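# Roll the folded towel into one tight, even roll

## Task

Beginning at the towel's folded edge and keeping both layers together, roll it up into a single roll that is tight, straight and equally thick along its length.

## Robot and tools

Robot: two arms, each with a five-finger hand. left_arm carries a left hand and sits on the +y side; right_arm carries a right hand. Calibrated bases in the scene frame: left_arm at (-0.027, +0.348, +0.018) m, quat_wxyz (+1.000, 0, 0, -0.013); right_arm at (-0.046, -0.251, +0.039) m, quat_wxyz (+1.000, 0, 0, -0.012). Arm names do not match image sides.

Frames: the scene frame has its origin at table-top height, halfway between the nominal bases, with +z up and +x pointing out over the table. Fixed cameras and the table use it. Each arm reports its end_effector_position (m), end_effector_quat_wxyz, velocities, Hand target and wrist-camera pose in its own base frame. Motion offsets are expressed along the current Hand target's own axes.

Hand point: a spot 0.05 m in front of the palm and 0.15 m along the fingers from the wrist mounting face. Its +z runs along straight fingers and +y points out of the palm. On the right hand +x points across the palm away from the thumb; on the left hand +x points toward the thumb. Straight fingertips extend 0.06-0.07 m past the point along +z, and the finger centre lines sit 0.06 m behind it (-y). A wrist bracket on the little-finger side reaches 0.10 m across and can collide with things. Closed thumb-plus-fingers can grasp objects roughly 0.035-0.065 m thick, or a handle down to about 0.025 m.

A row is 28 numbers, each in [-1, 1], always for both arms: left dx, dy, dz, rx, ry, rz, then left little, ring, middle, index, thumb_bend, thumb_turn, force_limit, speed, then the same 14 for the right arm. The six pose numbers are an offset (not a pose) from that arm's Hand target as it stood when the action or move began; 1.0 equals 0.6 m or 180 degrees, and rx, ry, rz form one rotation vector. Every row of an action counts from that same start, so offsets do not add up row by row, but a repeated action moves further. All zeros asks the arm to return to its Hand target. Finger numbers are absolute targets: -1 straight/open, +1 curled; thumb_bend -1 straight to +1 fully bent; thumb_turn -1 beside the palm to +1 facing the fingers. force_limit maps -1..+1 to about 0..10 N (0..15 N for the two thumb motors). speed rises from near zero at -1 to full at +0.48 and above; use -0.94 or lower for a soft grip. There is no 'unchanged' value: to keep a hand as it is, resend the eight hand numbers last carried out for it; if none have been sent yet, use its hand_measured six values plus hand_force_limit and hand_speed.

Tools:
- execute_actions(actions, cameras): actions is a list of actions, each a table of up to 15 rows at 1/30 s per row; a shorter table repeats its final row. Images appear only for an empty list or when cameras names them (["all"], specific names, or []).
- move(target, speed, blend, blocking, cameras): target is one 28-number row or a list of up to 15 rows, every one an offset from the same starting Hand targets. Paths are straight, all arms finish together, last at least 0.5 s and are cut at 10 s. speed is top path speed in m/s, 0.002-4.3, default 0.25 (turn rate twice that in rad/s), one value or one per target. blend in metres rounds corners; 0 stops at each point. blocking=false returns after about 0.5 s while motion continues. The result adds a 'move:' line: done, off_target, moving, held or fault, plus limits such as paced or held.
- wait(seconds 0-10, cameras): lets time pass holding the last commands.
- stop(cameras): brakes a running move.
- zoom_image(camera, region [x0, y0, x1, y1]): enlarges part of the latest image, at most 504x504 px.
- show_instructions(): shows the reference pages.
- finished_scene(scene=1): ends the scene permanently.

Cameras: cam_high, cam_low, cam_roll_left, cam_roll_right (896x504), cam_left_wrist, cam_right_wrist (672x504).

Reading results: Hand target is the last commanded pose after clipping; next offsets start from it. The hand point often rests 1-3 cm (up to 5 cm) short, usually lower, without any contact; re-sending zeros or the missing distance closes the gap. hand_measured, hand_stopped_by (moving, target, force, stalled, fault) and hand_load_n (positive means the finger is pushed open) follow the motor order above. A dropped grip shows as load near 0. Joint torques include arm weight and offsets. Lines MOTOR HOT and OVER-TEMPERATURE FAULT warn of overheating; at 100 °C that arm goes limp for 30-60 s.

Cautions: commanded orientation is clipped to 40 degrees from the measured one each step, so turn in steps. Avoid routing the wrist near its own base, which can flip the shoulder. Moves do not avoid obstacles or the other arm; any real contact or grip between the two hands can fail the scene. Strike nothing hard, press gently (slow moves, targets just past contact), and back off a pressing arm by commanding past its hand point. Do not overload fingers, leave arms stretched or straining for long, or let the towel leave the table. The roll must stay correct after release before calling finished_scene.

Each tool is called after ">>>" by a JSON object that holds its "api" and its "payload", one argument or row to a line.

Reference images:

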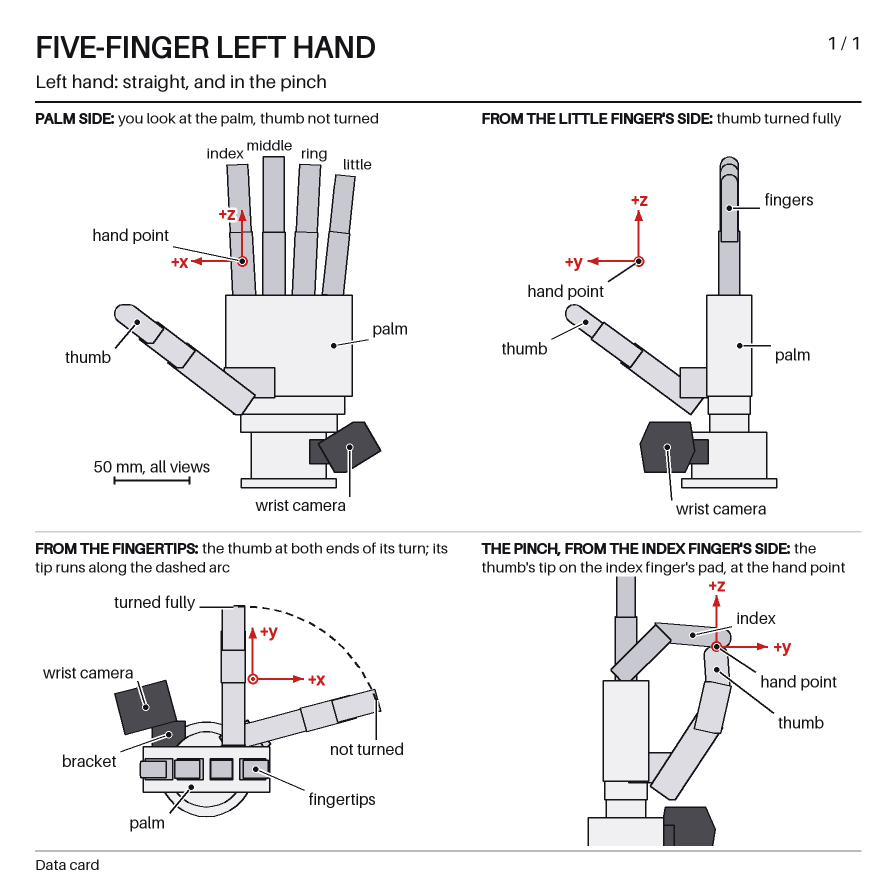

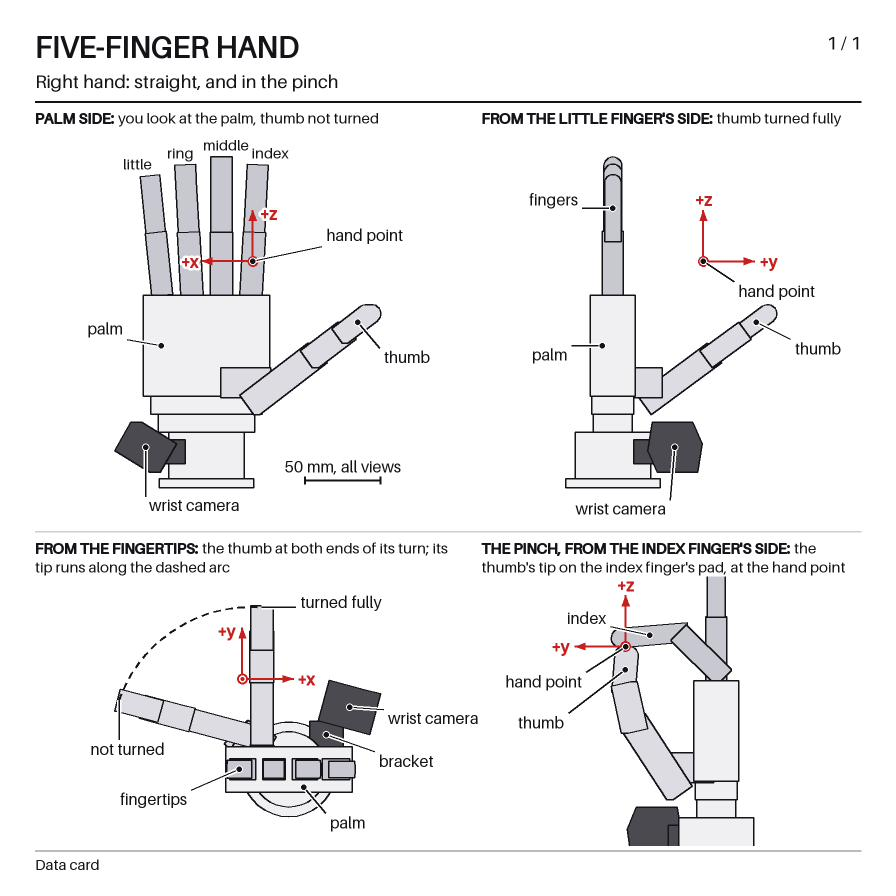

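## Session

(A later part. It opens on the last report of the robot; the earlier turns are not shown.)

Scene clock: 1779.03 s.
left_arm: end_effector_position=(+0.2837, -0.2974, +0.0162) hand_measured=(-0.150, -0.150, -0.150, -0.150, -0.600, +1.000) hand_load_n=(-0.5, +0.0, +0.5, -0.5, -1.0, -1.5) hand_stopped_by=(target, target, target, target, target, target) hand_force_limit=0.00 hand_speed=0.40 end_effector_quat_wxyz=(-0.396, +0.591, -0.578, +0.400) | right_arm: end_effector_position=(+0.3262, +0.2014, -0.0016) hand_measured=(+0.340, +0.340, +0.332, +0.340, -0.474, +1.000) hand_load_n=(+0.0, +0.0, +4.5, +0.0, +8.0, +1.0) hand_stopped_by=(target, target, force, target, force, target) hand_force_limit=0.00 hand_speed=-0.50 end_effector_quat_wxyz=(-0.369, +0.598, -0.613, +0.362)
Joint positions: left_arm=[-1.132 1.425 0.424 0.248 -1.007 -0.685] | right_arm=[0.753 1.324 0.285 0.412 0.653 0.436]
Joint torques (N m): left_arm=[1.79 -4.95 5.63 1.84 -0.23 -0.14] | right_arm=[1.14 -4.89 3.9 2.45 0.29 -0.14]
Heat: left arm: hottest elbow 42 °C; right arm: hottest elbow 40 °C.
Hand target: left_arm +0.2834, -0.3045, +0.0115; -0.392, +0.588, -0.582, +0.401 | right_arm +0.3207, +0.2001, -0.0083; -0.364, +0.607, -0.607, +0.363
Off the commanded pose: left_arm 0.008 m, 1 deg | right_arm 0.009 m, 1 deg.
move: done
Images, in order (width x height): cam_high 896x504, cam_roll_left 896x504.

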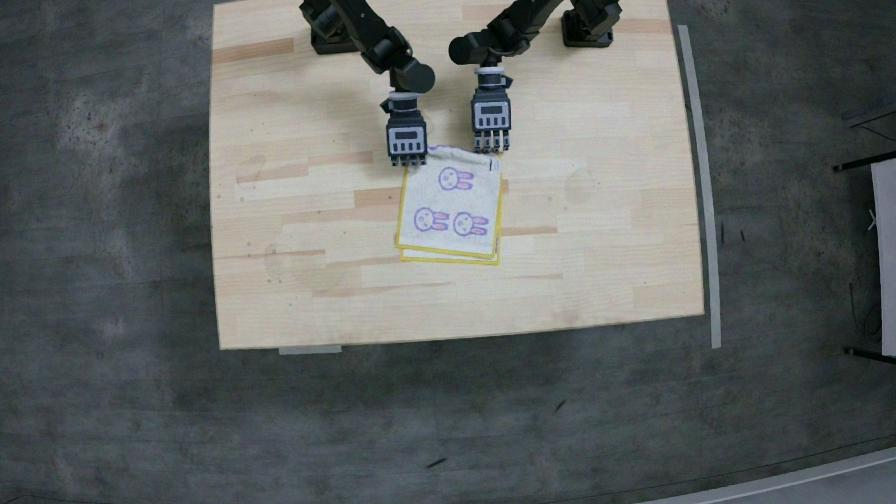

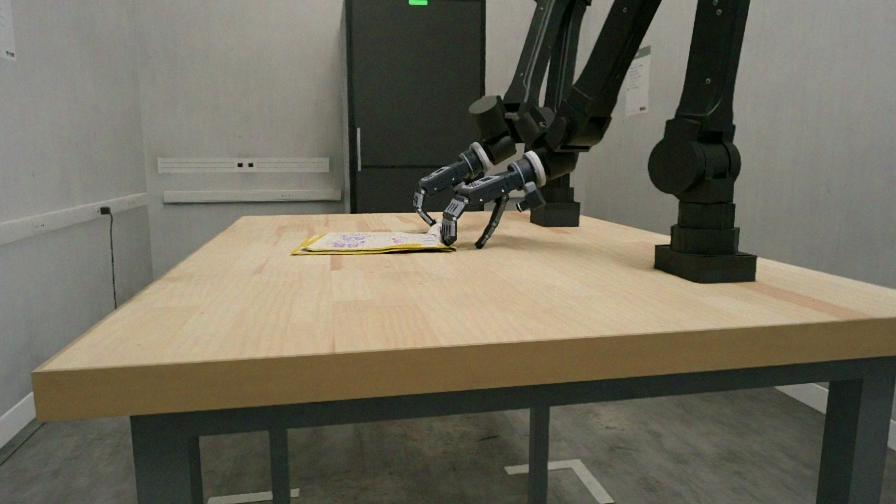

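>>> {"api": "move", "payload": {
  "target": [0,0,0,0,0,0,0.3,0.3,0.3,0.3,-0.6,1,0,-0.4,0,0,0,0,0,0,0.34,0.34,0.34,0.34,-0.46,1,0,-0.5],
  "speed": 0.15,
  "cameras": ["cam_high","cam_roll_left"]
}}

>>> {"api": "move", "payload": {
  "target": [0,0,0,0,0,0,0.42,0.42,0.42,0.42,-0.31,1,0,-0.5,0,0,0,0,0,0,0.34,0.34,0.34,0.34,-0.46,1,0,-0.5],
  "speed": 0.15,
  "cameras": ["cam_high","cam_roll_left"]
}}

>>> {"api": "zoom_image", "payload": {
  "camera": "cam_roll_left",
  "region": [280, 140, 560, 280]
}}

>>> {"api": "zoom_image", "payload": {
  "camera": "cam_high",
  "region": [380, 110, 540, 270]
}}

Scene clock: 1783.03 s.
left_arm: end_effector_position=(+0.2837, -0.2973, +0.0161) hand_measured=(+0.300, +0.300, +0.300, +0.300, -0.600, +1.000) hand_load_n=(+0.0, +0.0, +0.0, +0.5, -1.5, -3.0) hand_stopped_by=(target, target, target, target, target, target) hand_force_limit=0.00 hand_speed=-0.40 end_effector_quat_wxyz=(-0.397, +0.590, -0.578, +0.400) | right_arm: end_effector_position=(+0.3262, +0.2014, -0.0016) hand_measured=(+0.340, +0.340, +0.332, +0.340, -0.474, +1.000) hand_load_n=(+0.0, +0.0, +5.0, +0.0, +8.0, +1.0) hand_stopped_by=(target, target, force, target, force, target) hand_force_limit=0.00 hand_speed=-0.50 end_effector_quat_wxyz=(-0.369, +0.598, -0.613, +0.362)
Joint positions: left_arm=[-1.132 1.426 0.424 0.249 -1.007 -0.683] | right_arm=[0.753 1.324 0.285 0.412 0.653 0.436]
Joint torques (N m): left_arm=[1.73 -4.89 5.61 1.84 -0.22 -0.16] | right_arm=[1.26 -4.72 3.86 2.43 0.3 -0.14]
Heat: left arm: hottest elbow 42 °C; right arm: hottest elbow 40 °C.
Hand target: left_arm +0.2834, -0.3044, +0.0114; -0.392, +0.588, -0.582, +0.401 | right_arm +0.3207, +0.2001, -0.0083; -0.364, +0.607, -0.607, +0.363
Off the commanded pose: left_arm 0.009 m, 1 deg | right_arm 0.009 m, 1 deg.
move: done
Images, in order (width x height): cam_high 896x504, cam_roll_left 896x504.

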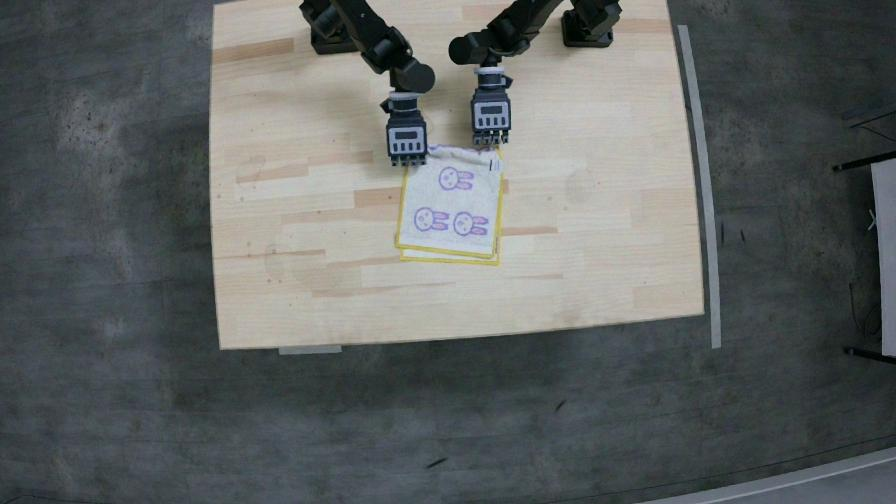

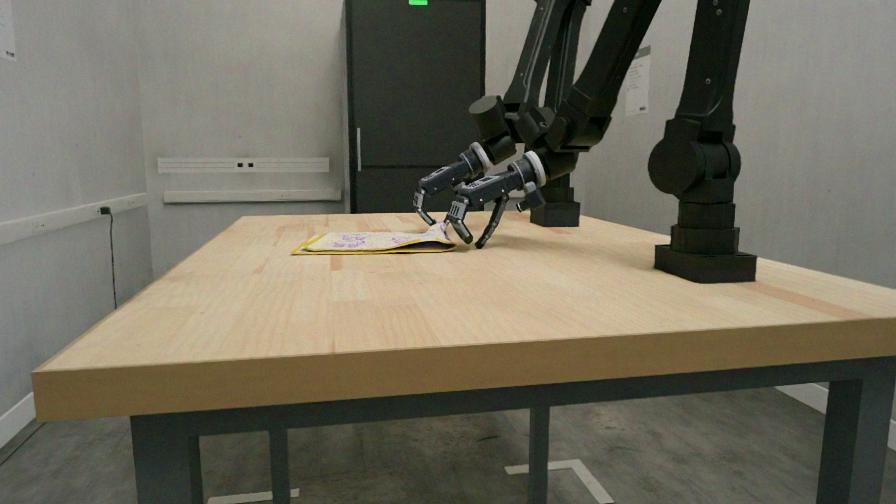

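Scene clock: 1783.57 s.
left_arm: end_effector_position=(+0.2824, -0.2971, +0.0113) hand_measured=(+0.420, +0.420, +0.420, +0.420, -0.420, +1.000) hand_load_n=(+0.0, +0.0, +1.0, +0.0, +10.0, +1.0) hand_stopped_by=(target, target, target, target, force, target) hand_force_limit=0.00 hand_speed=-0.50 end_effector_quat_wxyz=(-0.396, +0.589, -0.583, +0.396) | right_arm: end_effector_position=(+0.3262, +0.2014, -0.0016) hand_measured=(+0.340, +0.340, +0.332, +0.340, -0.474, +1.000) hand_load_n=(+0.0, +0.0, +5.0, +0.0, +7.5, +1.5) hand_stopped_by=(target, target, force, target, force, target) hand_force_limit=0.00 hand_speed=-0.50 end_effector_quat_wxyz=(-0.369, +0.598, -0.613, +0.362)
Joint positions: left_arm=[-1.132 1.437 0.424 0.249 -1 -0.683] | right_arm=[0.753 1.324 0.285 0.412 0.653 0.436]
Joint torques (N m): left_arm=[1.73 -5.83 5.52 1.88 -0.52 -0.15] | right_arm=[1.08 -4.66 3.78 2.45 0.28 -0.17]
Heat: left arm: hottest elbow 42 °C; right arm: hottest elbow 40 °C.
Hand target: left_arm +0.2834, -0.3044, +0.0114; -0.392, +0.588, -0.582, +0.401 | right_arm +0.3207, +0.2001, -0.0083; -0.364, +0.607, -0.607, +0.363
Off the commanded pose: left_arm 0.007 m, 1 deg | right_arm 0.009 m, 1 deg.
move: done
Images, in order (width x height): cam_high 896x504, cam_roll_left 896x504.

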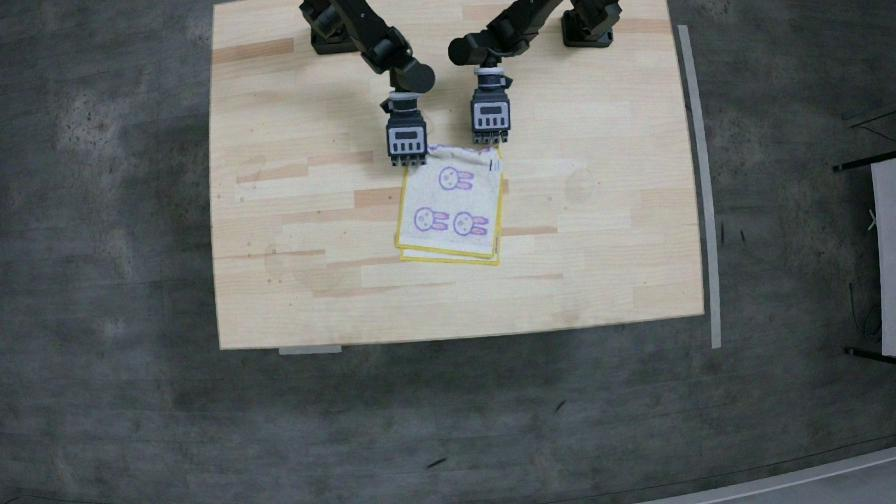

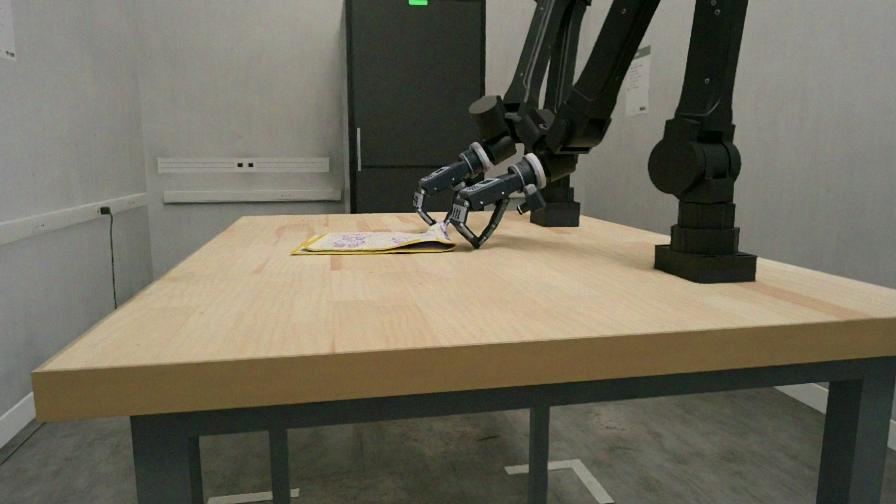

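Scaled by 1.800 from the camera's 896x504 image, which has a finer 1280x720 frame.

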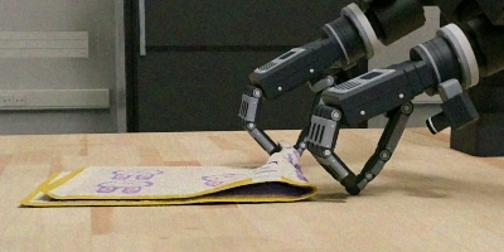

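Scaled by 3.150 from the camera's 896x504 image, which has a finer 1280x720 frame.

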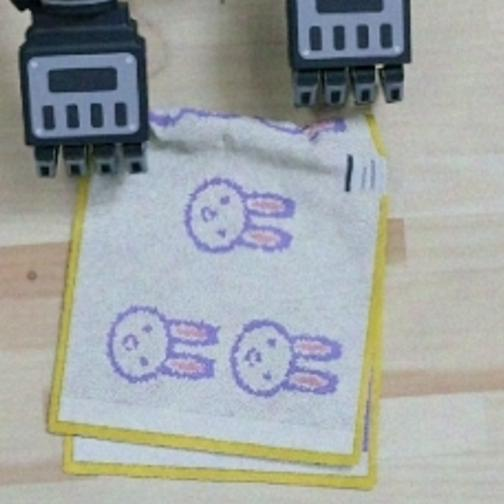

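>>> {"api": "move", "payload": {
  "target": [
    [0,-0.0464,-0.0187,0,0,0,0.42,0.42,0.42,0.42,-0.6,1,0,0.4,0,0,0,0,0,0,0.34,0.34,0.34,0.34,-0.46,1,0,-0.5],
    [0,-0.0576,0.0091,0,0,0,-0.15,-0.15,-0.15,-0.15,-0.6,1,0,0.4,0,0,0,0,0,0,0.34,0.34,0.34,0.34,-0.46,1,0,-0.5],
    [0,-0.0081,0.029,0,0,0,-0.15,-0.15,-0.15,-0.15,-0.6,1,0,0.4,0,0,0,0,0,0,0.34,0.34,0.34,0.34,-0.46,1,0,-0.5]
  ],
  "speed": 0.12,
  "cameras": ["cam_high","cam_roll_left"]
}}

>>> {"api": "zoom_image", "payload": {
  "camera": "cam_roll_left",
  "region": [280, 140, 560, 280]
}}

Scene clock: 1788.97 s.
left_arm: end_effector_position=(+0.2965, -0.2994, +0.0164) hand_measured=(-0.150, -0.150, -0.150, -0.150, -0.600, +1.000) hand_load_n=(+0.0, +0.0, +0.0, -0.5, -1.5, -3.0) hand_stopped_by=(target, target, target, target, target, target) hand_force_limit=0.00 hand_speed=0.40 end_effector_quat_wxyz=(-0.395, +0.587, -0.580, +0.405) | right_arm: end_effector_position=(+0.3262, +0.2014, -0.0017) hand_measured=(+0.340, +0.340, +0.332, +0.340, -0.474, +1.000) hand_load_n=(+0.0, +0.0, +5.0, +0.0, +8.0, +1.0) hand_stopped_by=(target, target, force, target, force, target) hand_force_limit=0.00 hand_speed=-0.50 end_effector_quat_wxyz=(-0.368, +0.598, -0.613, +0.362)
Joint positions: left_arm=[-1.094 1.447 0.428 0.325 -0.971 -0.62] | right_arm=[0.753 1.325 0.285 0.412 0.653 0.436]
Joint torques (N m): left_arm=[3.02 -4.48 6.08 1.76 0 -0.17] | right_arm=[1.03 -4.66 3.86 2.45 0.32 -0.13]
Heat: left arm: hottest elbow 42 °C; right arm: hottest elbow 39 °C.
Hand target: left_arm +0.3014, -0.3044, +0.0094; -0.392, +0.588, -0.582, +0.401 | right_arm +0.3206, +0.2001, -0.0085; -0.364, +0.607, -0.607, +0.363
Off the commanded pose: left_arm 0.010 m, 1 deg | right_arm 0.009 m, 1 deg.
move: done; target 2's new numbers were sent with left_arm's hand 0.025 m and 2 deg from that target
Images, in order (width x height): cam_high 896x504, cam_roll_left 896x504.

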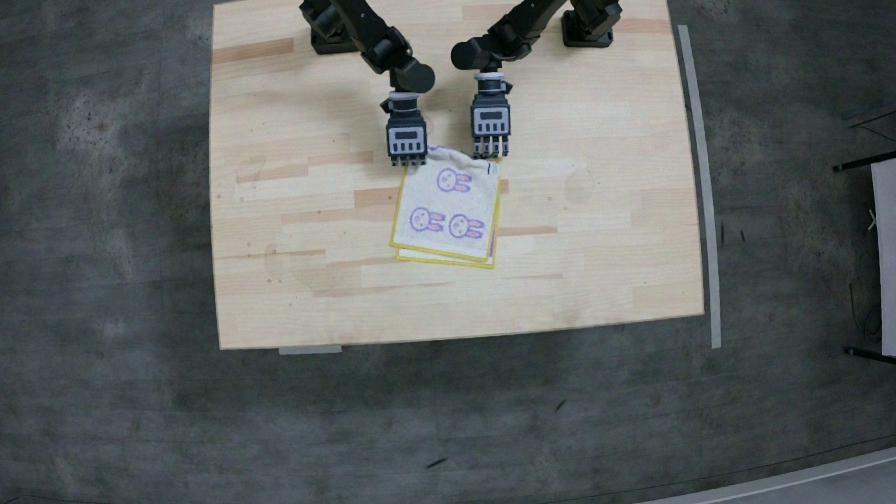

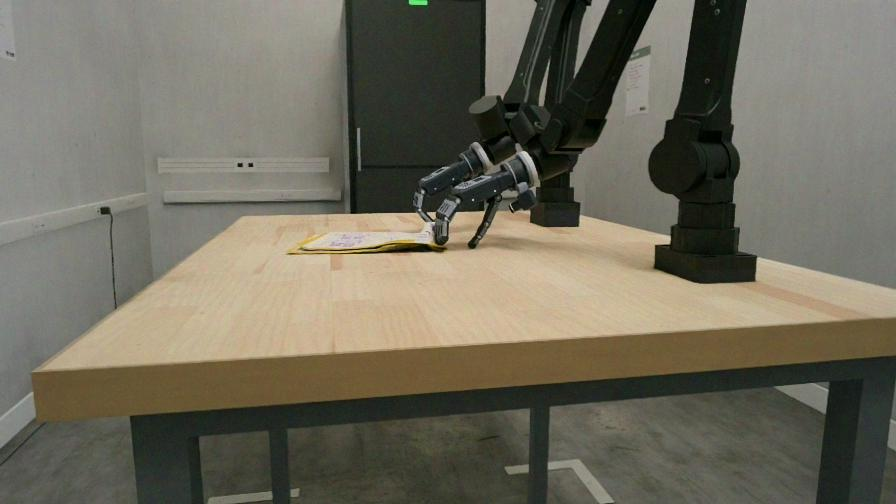

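Scaled by 1.800 from the camera's 896x504 image, which has a finer 1280x720 frame.

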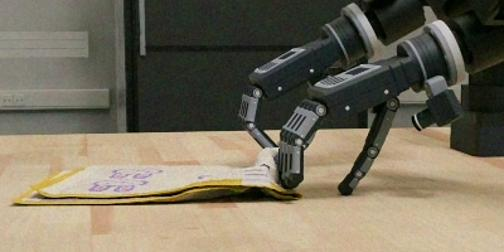

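>>> {"api": "move", "payload": {
  "target": [
    [0,-0.0618,-0.025,0,0,0,-0.15,-0.15,-0.15,-0.15,-0.6,1,0,0.4,0,0,0,0,0,0,0.34,0.34,0.34,0.34,-0.46,1,0,-0.5],
    [0,-0.0737,0.0045,0,0,0,-0.15,-0.15,-0.15,-0.15,-0.6,1,0,0.4,0,0,0,0,0,0,0.34,0.34,0.34,0.34,-0.46,1,0,-0.5],
    [0,-0.0119,0.0294,0,0,0,-0.15,-0.15,-0.15,-0.15,-0.6,1,0,0.4,0,0,0,0,0,0,0.34,0.34,0.34,0.34,-0.46,1,0,-0.5]
  ],
  "speed": 0.12,
  "cameras": ["cam_high","cam_roll_left"]
}}

>>> {"api": "zoom_image", "payload": {
  "camera": "cam_roll_left",
  "region": [280, 140, 560, 280]
}}

Scene clock: 1793.93 s.
left_arm: end_effector_position=(+0.3163, -0.3021, +0.0174) hand_measured=(-0.150, -0.150, -0.150, -0.150, -0.600, +1.000) hand_load_n=(+0.0, +0.0, -0.5, +0.5, -0.5, -1.5) hand_stopped_by=(target, target, target, target, target, target) hand_force_limit=0.00 hand_speed=0.40 end_effector_quat_wxyz=(-0.393, +0.588, -0.579, +0.406) | right_arm: end_effector_position=(+0.3262, +0.2012, -0.0017) hand_measured=(+0.340, +0.340, +0.332, +0.340, -0.474, +1.000) hand_load_n=(+0.0, +0.0, +4.5, +0.0, +8.0, +1.0) hand_stopped_by=(target, target, force, target, force, target) hand_force_limit=0.00 hand_speed=-0.50 end_effector_quat_wxyz=(-0.368, +0.598, -0.613, +0.363)
Joint positions: left_arm=[-1.04 1.476 0.451 0.379 -0.928 -0.568] | right_arm=[0.753 1.325 0.285 0.412 0.653 0.435]
Joint torques (N m): left_arm=[2.96 -5.19 5.72 1.84 -0.01 -0.15] | right_arm=[1.2 -4.48 3.85 2.33 0.32 -0.12]
Heat: left arm: hottest elbow 42 °C; right arm: hottest elbow 39 °C.
Hand target: left_arm +0.3204, -0.3045, +0.0095; -0.392, +0.588, -0.582, +0.401 | right_arm +0.3207, +0.2000, -0.0084; -0.363, +0.607, -0.607, +0.363
Off the commanded pose: left_arm 0.009 m, 1 deg | right_arm 0.009 m, 1 deg.
move: done
Images, in order (width x height): cam_high 896x504, cam_roll_left 896x504.

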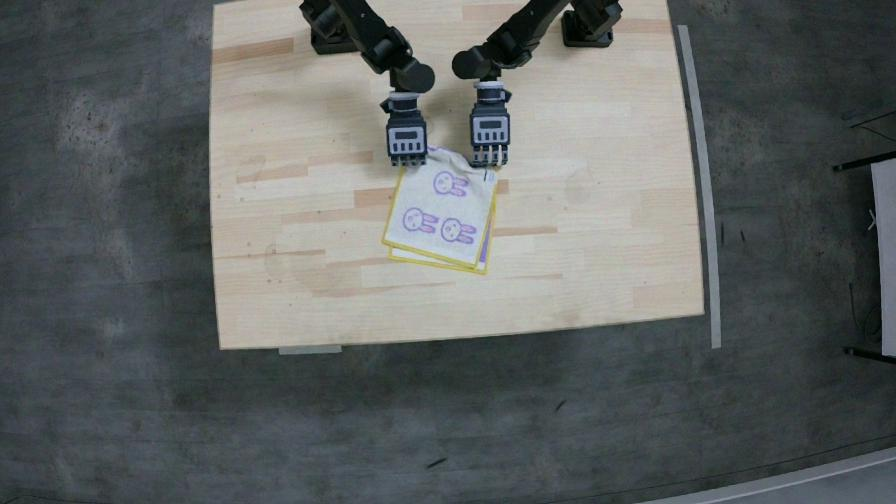

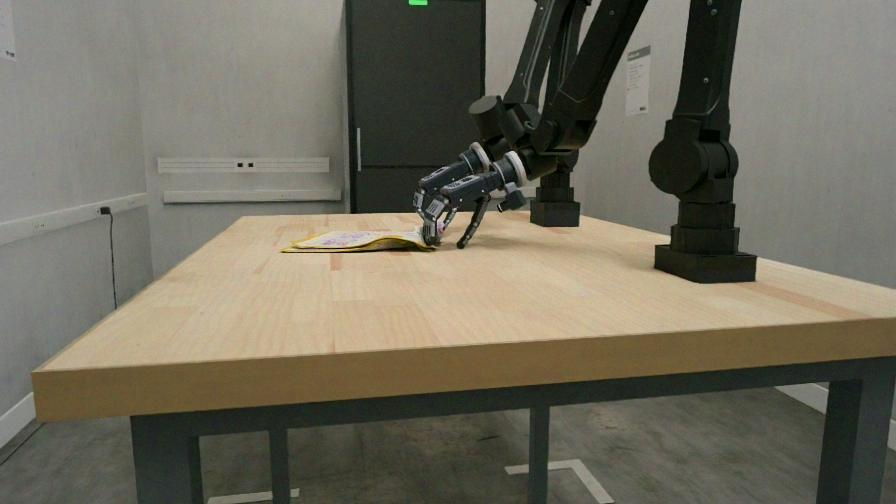

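Scaled by 1.800 from the camera's 896x504 image, which has a finer 1280x720 frame.

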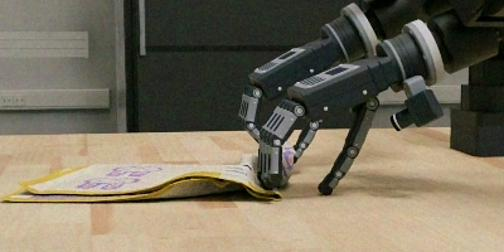

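>>> {"api": "move", "payload": {
  "target": [
    [0,-0.1236,-0.05,0,0,0,-0.15,-0.15,-0.15,-0.15,-0.6,1,0,0.4,0,0,0,0,0,0,0.34,0.34,0.34,0.34,-0.46,1,0,-0.5],
    [0,-0.1393,-0.0113,0,0,0,-0.15,-0.15,-0.15,-0.15,-0.6,1,0,0.4,0,0,0,0,0,0,0.34,0.34,0.34,0.34,-0.46,1,0,-0.5],
    [0,-0.0141,0.0393,0,0,0,-0.15,-0.15,-0.15,-0.15,-0.6,1,0,0.4,0,0,0,0,0,0,0.34,0.34,0.34,0.34,-0.46,1,0,-0.5]
  ],
  "speed": 0.12,
  "cameras": ["cam_high","cam_roll_left"]
}}

>>> {"api": "zoom_image", "payload": {
  "camera": "cam_roll_left",
  "region": [280, 140, 560, 280]
}}

Scene clock: 1800.20 s.
left_arm: end_effector_position=(+0.3455, -0.3107, +0.0198) hand_measured=(-0.150, -0.150, -0.150, -0.150, -0.600, +1.000) hand_load_n=(+0.0, +0.0, +0.0, +0.0, +0.0, +0.0) hand_stopped_by=(target, target, target, target, target, target) hand_force_limit=0.00 hand_speed=0.40 end_effector_quat_wxyz=(-0.389, +0.589, -0.577, +0.410) | right_arm: end_effector_position=(+0.3262, +0.2012, -0.0017) hand_measured=(+0.340, +0.340, +0.332, +0.340, -0.474, +1.000) hand_load_n=(+0.0, +0.0, +4.5, +1.0, +8.0, +1.5) hand_stopped_by=(target, target, force, target, force, target) hand_force_limit=0.00 hand_speed=-0.50 end_effector_quat_wxyz=(-0.368, +0.598, -0.613, +0.363)
Joint positions: left_arm=[-0.975 1.523 0.5 0.431 -0.869 -0.51] | right_arm=[0.753 1.325 0.285 0.412 0.653 0.435]
Joint torques (N m): left_arm=[2.9 -6.36 4.33 2.1 -0.27 -0.08] | right_arm=[1.08 -4.42 3.74 2.44 0.3 -0.12]
Heat: left arm: hottest elbow 42 °C; right arm: hottest elbow 38 °C.
Hand target: left_arm +0.3454, -0.3045, +0.0087; -0.392, +0.588, -0.582, +0.401 | right_arm +0.3207, +0.2000, -0.0084; -0.364, +0.607, -0.607, +0.363
Off the commanded pose: left_arm 0.013 m, 1 deg | right_arm 0.009 m, 1 deg.
move: off_target (left_arm)
Images, in order (width x height): cam_high 896x504, cam_roll_left 896x504.

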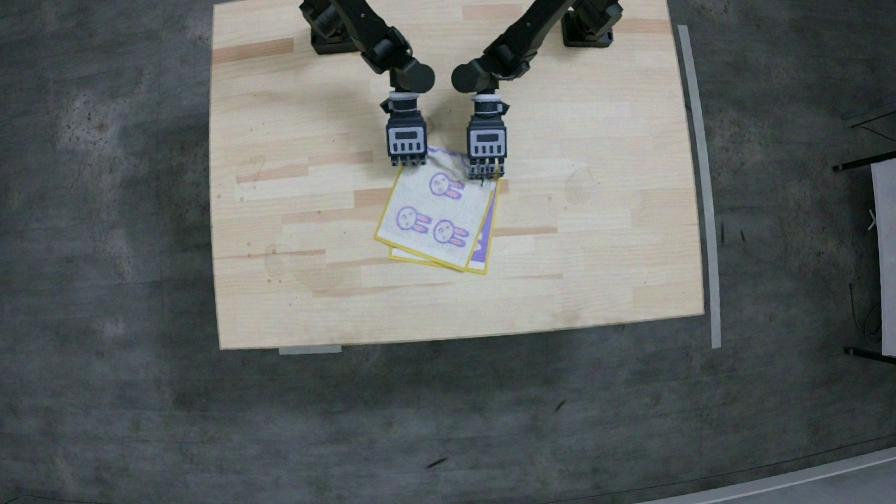

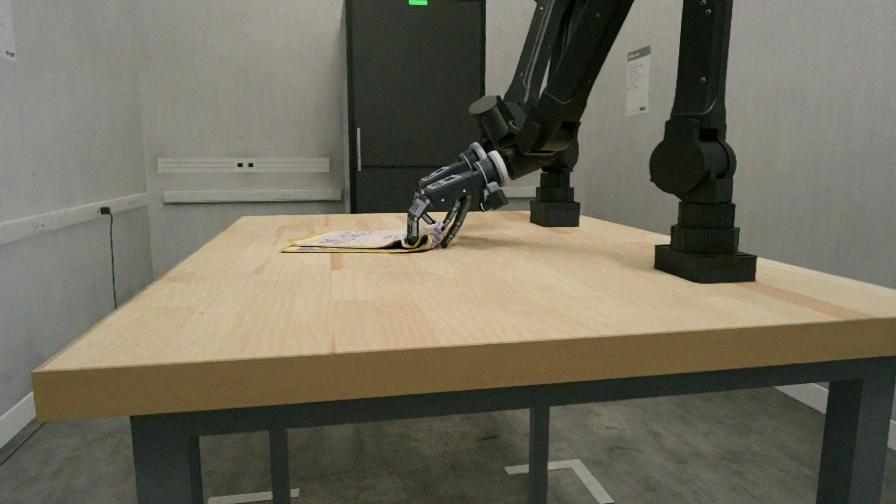

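Scaled by 1.800 from the camera's 896x504 image, which has a finer 1280x720 frame.

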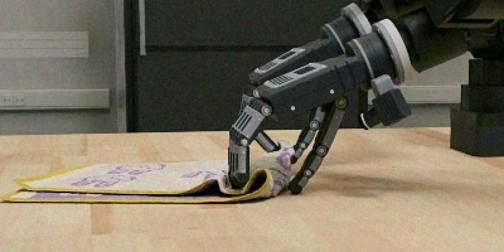

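>>> {"api": "move", "payload": {
  "target": [0,0,0,0,0,0,0.3,0.3,0.3,0.3,-0.6,1,0,-0.4,0,0,0,0,0,0,0.34,0.34,0.34,0.34,-0.46,1,0,-0.5],
  "speed": 0.15,
  "cameras": []
}}

>>> {"api": "move", "payload": {
  "target": [0,0,0,0,0,0,0.42,0.42,0.42,0.42,-0.31,1,0,-0.5,0,0,0,0,0,0,0.34,0.34,0.34,0.34,-0.46,1,0,-0.5],
  "speed": 0.15,
  "cameras": ["cam_high","cam_roll_left"]
}}

>>> {"api": "zoom_image", "payload": {
  "camera": "cam_roll_left",
  "region": [280, 140, 560, 280]
}}

>>> {"api": "zoom_image", "payload": {
  "camera": "cam_high",
  "region": [360, 120, 530, 290]
}}

Scene clock: 1801.77 s.
left_arm: end_effector_position=(+0.3462, -0.3097, +0.0190) hand_measured=(+0.300, +0.300, +0.300, +0.300, -0.600, +1.000) hand_load_n=(+0.0, +0.0, +1.5, +0.5, +2.0, +0.5) hand_stopped_by=(target, target, target, target, target, target) hand_force_limit=0.00 hand_speed=-0.40 end_effector_quat_wxyz=(-0.390, +0.589, -0.577, +0.409) | right_arm: end_effector_position=(+0.3251, +0.1999, -0.0031) hand_measured=(+0.340, +0.340, +0.332, +0.340, -0.474, +1.000) hand_load_n=(+0.0, +0.0, +4.5, +0.5, +8.5, +1.0) hand_stopped_by=(target, target, force, target, force, target) hand_force_limit=0.00 hand_speed=-0.50 end_effector_quat_wxyz=(-0.366, +0.599, -0.613, +0.363)
Joint positions: left_arm=[-0.972 1.525 0.5 0.433 -0.869 -0.509] | right_arm=[0.753 1.325 0.282 0.412 0.654 0.434]
Joint torques (N m): left_arm=[2.67 -6.65 4.33 1.96 -0.26 -0.11] | right_arm=[1.14 -4.42 4.04 2.36 0.24 -0.16]
Heat: left arm: hottest elbow 42 °C; right arm: hottest elbow 38 °C.
Hand target: left_arm +0.3455, -0.3044, +0.0087; -0.392, +0.589, -0.582, +0.401 | right_arm +0.3207, +0.2001, -0.0084; -0.364, +0.607, -0.607, +0.363
Off the commanded pose: left_arm 0.012 m, 1 deg | right_arm 0.007 m, 1 deg.
move: off_target (left_arm)
No camera images: "cameras" was empty.

Scene clock: 1802.27 s.
left_arm: end_effector_position=(+0.3455, -0.3088, +0.0174) hand_measured=(+0.420, +0.420, +0.416, +0.420, -0.538, +1.000) hand_load_n=(+0.0, +0.5, +7.0, +1.5, +10.0, +0.5) hand_stopped_by=(target, target, force, target, force, target) hand_force_limit=0.00 hand_speed=-0.50 end_effector_quat_wxyz=(-0.390, +0.589, -0.578, +0.408) | right_arm: end_effector_position=(+0.3250, +0.1998, -0.0033) hand_measured=(+0.340, +0.340, +0.332, +0.340, -0.474, +1.000) hand_load_n=(+0.0, +0.0, +4.5, +0.0, +8.5, +1.0) hand_stopped_by=(target, target, force, target, force, target) hand_force_limit=0.00 hand_speed=-0.50 end_effector_quat_wxyz=(-0.366, +0.599, -0.613, +0.363)
Joint positions: left_arm=[-0.972 1.527 0.498 0.433 -0.869 -0.509] | right_arm=[0.753 1.326 0.282 0.412 0.654 0.434]
Joint torques (N m): left_arm=[2.61 -6.89 4.45 1.94 -0.27 -0.11] | right_arm=[1.08 -4.31 4.03 2.36 0.27 -0.11]
Heat: left arm: hottest elbow 42 °C; right arm: hottest elbow 38 °C.
Hand target: left_arm +0.3455, -0.3044, +0.0087; -0.392, +0.588, -0.582, +0.401 | right_arm +0.3207, +0.2000, -0.0084; -0.364, +0.607, -0.607, +0.363
Off the commanded pose: left_arm 0.010 m, 1 deg | right_arm 0.007 m, 1 deg.
move: done
Images, in order (width x height): cam_high 896x504, cam_roll_left 896x504.

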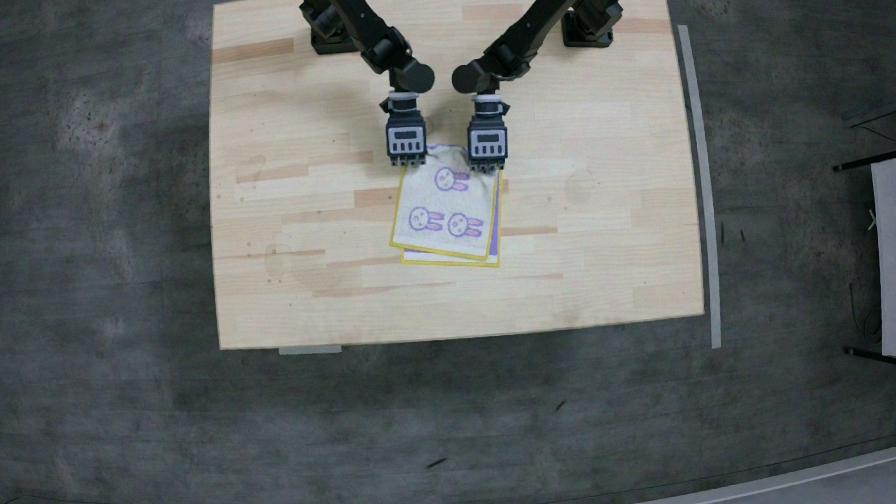

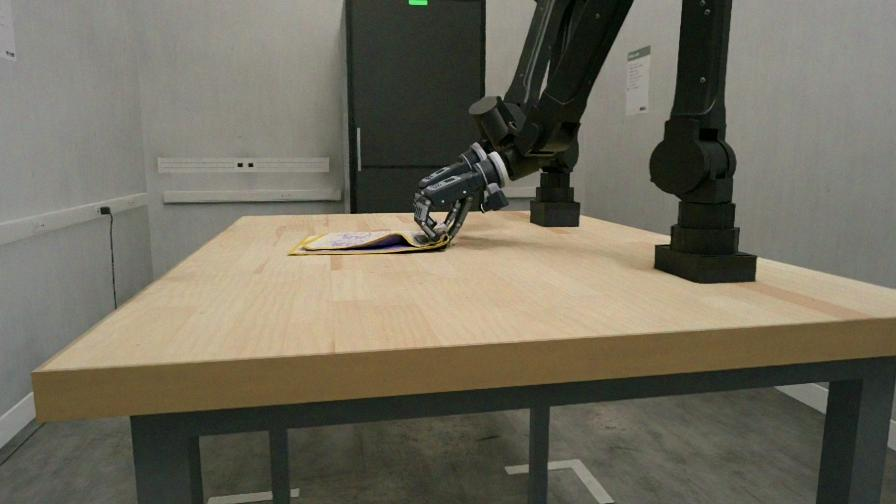

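Scaled by 1.800 from the camera's 896x504 image, which has a finer 1280x720 frame.

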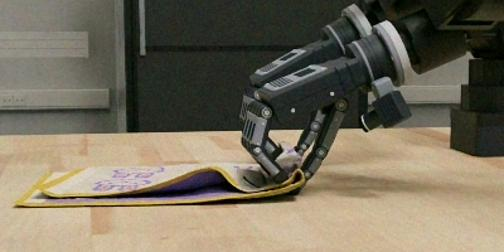

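Scaled by 2.965 from the camera's 896x504 image, which has a finer 1280x720 frame.

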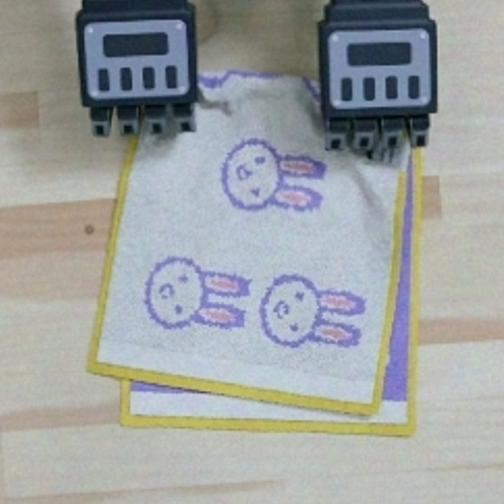

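>>> {"api": "move", "payload": {
  "target": [0,-0.4603,-0.2399,0,0,0,0.42,0.42,0.42,0.42,-0.31,1,0,-0.5,0,-0.4474,-0.2583,0,0,0,0.34,0.34,0.34,0.34,-0.46,1,0,-0.5],
  "speed": 0.15,
  "cameras": ["cam_high","cam_low","cam_roll_left","cam_roll_right"]
}}

>>> {"api": "zoom_image", "payload": {
  "camera": "cam_low",
  "region": [520, 0, 760, 260]
}}

Scene clock: 1808.53 s.
left_arm: end_effector_position=(+0.3111, -0.2924, +0.2874) hand_measured=(+0.420, +0.420, +0.416, +0.420, -0.538, +1.000) hand_load_n=(+0.0, +0.0, +7.0, +0.5, +10.5, +2.5) hand_stopped_by=(target, target, force, target, force, target) hand_force_limit=0.00 hand_speed=-0.50 end_effector_quat_wxyz=(-0.394, +0.587, -0.594, +0.384) | right_arm: end_effector_position=(+0.3064, +0.1950, +0.2749) hand_measured=(+0.340, +0.340, +0.332, +0.340, -0.474, +1.000) hand_load_n=(+0.0, +0.0, +4.5, +0.5, +8.0, +3.0) hand_stopped_by=(target, target, force, target, force, target) hand_force_limit=0.00 hand_speed=-0.50 end_effector_quat_wxyz=(-0.349, +0.617, -0.606, +0.361)
Joint positions: left_arm=[-1.034 0.984 0.944 -0.666 -0.914 -0.576] | right_arm=[0.785 0.773 0.845 -0.755 0.667 0.44]
Joint torques (N m): left_arm=[1.67 -5.48 12.92 0.66 -0.97 -0.12] | right_arm=[0.85 -2.55 11.62 1.18 0.62 0.08]
Heat: left arm: hottest elbow 42 °C; right arm: hottest elbow 38 °C.
Hand target: left_arm +0.3141, -0.2995, +0.3184; -0.392, +0.588, -0.582, +0.401 | right_arm +0.3108, +0.1998, +0.3013; -0.363, +0.607, -0.607, +0.363
Off the commanded pose: left_arm 0.032 m, 2 deg | right_arm 0.027 m, 2 deg.
move: off_target (left_arm, right_arm)
Images, in order (width x height): cam_high 896x504, cam_low 896x504, cam_roll_left 896x504, cam_roll_right 896x504.

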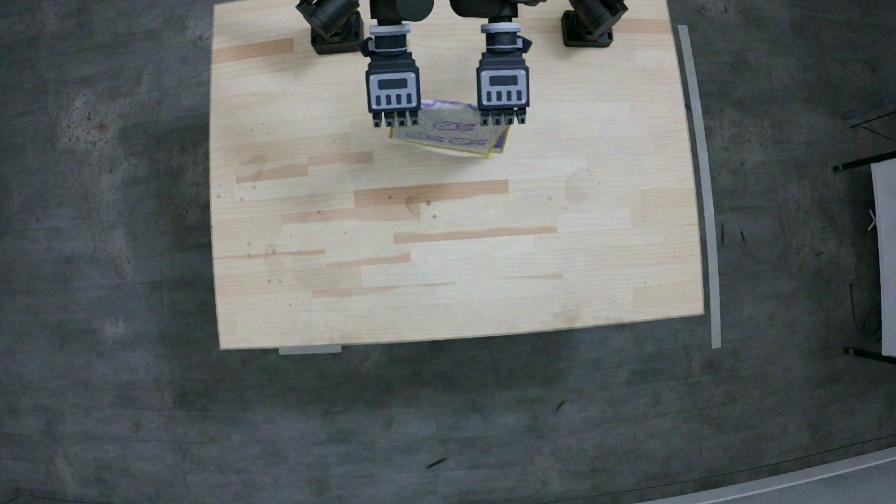

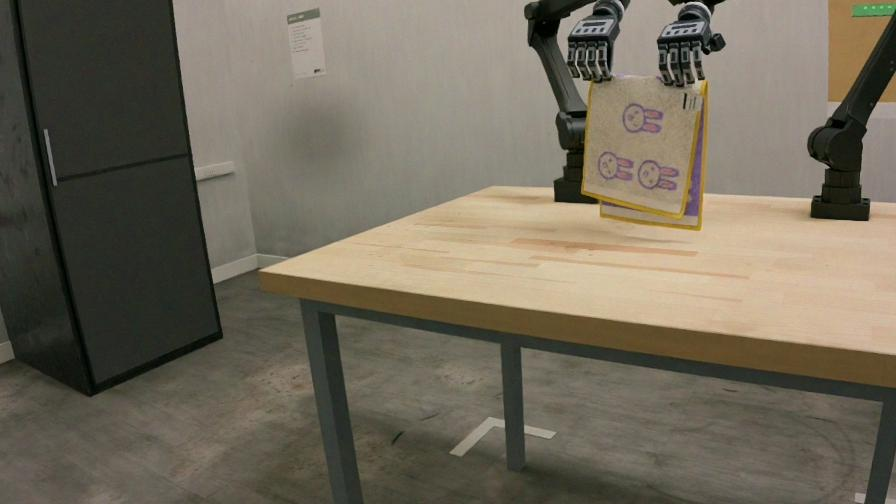

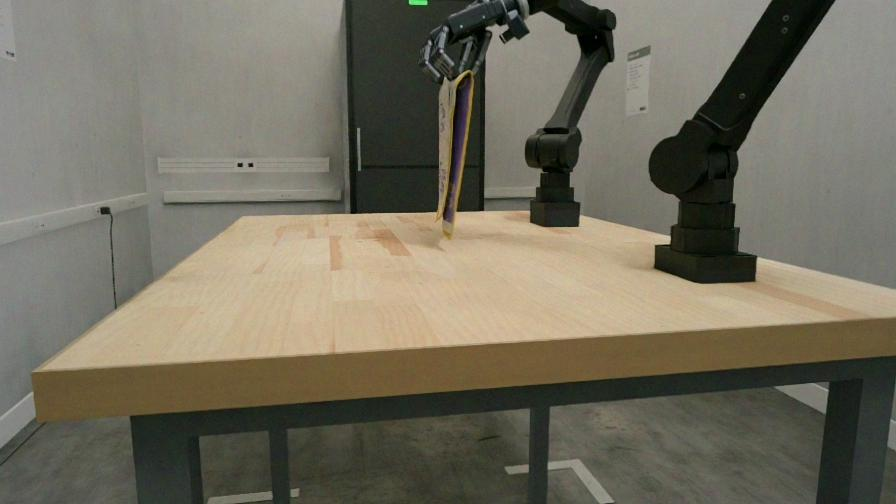

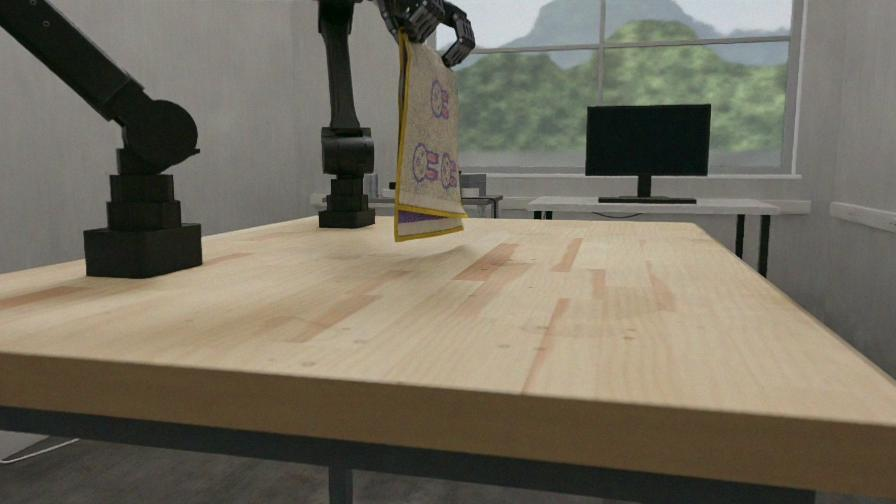

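Scaled by 1.938 from the camera's 896x504 image, which has a finer 1280x720 frame.

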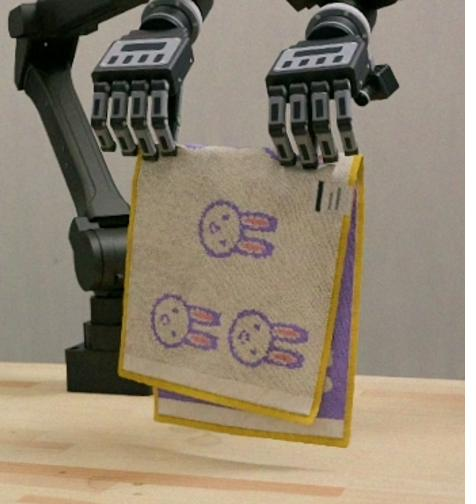

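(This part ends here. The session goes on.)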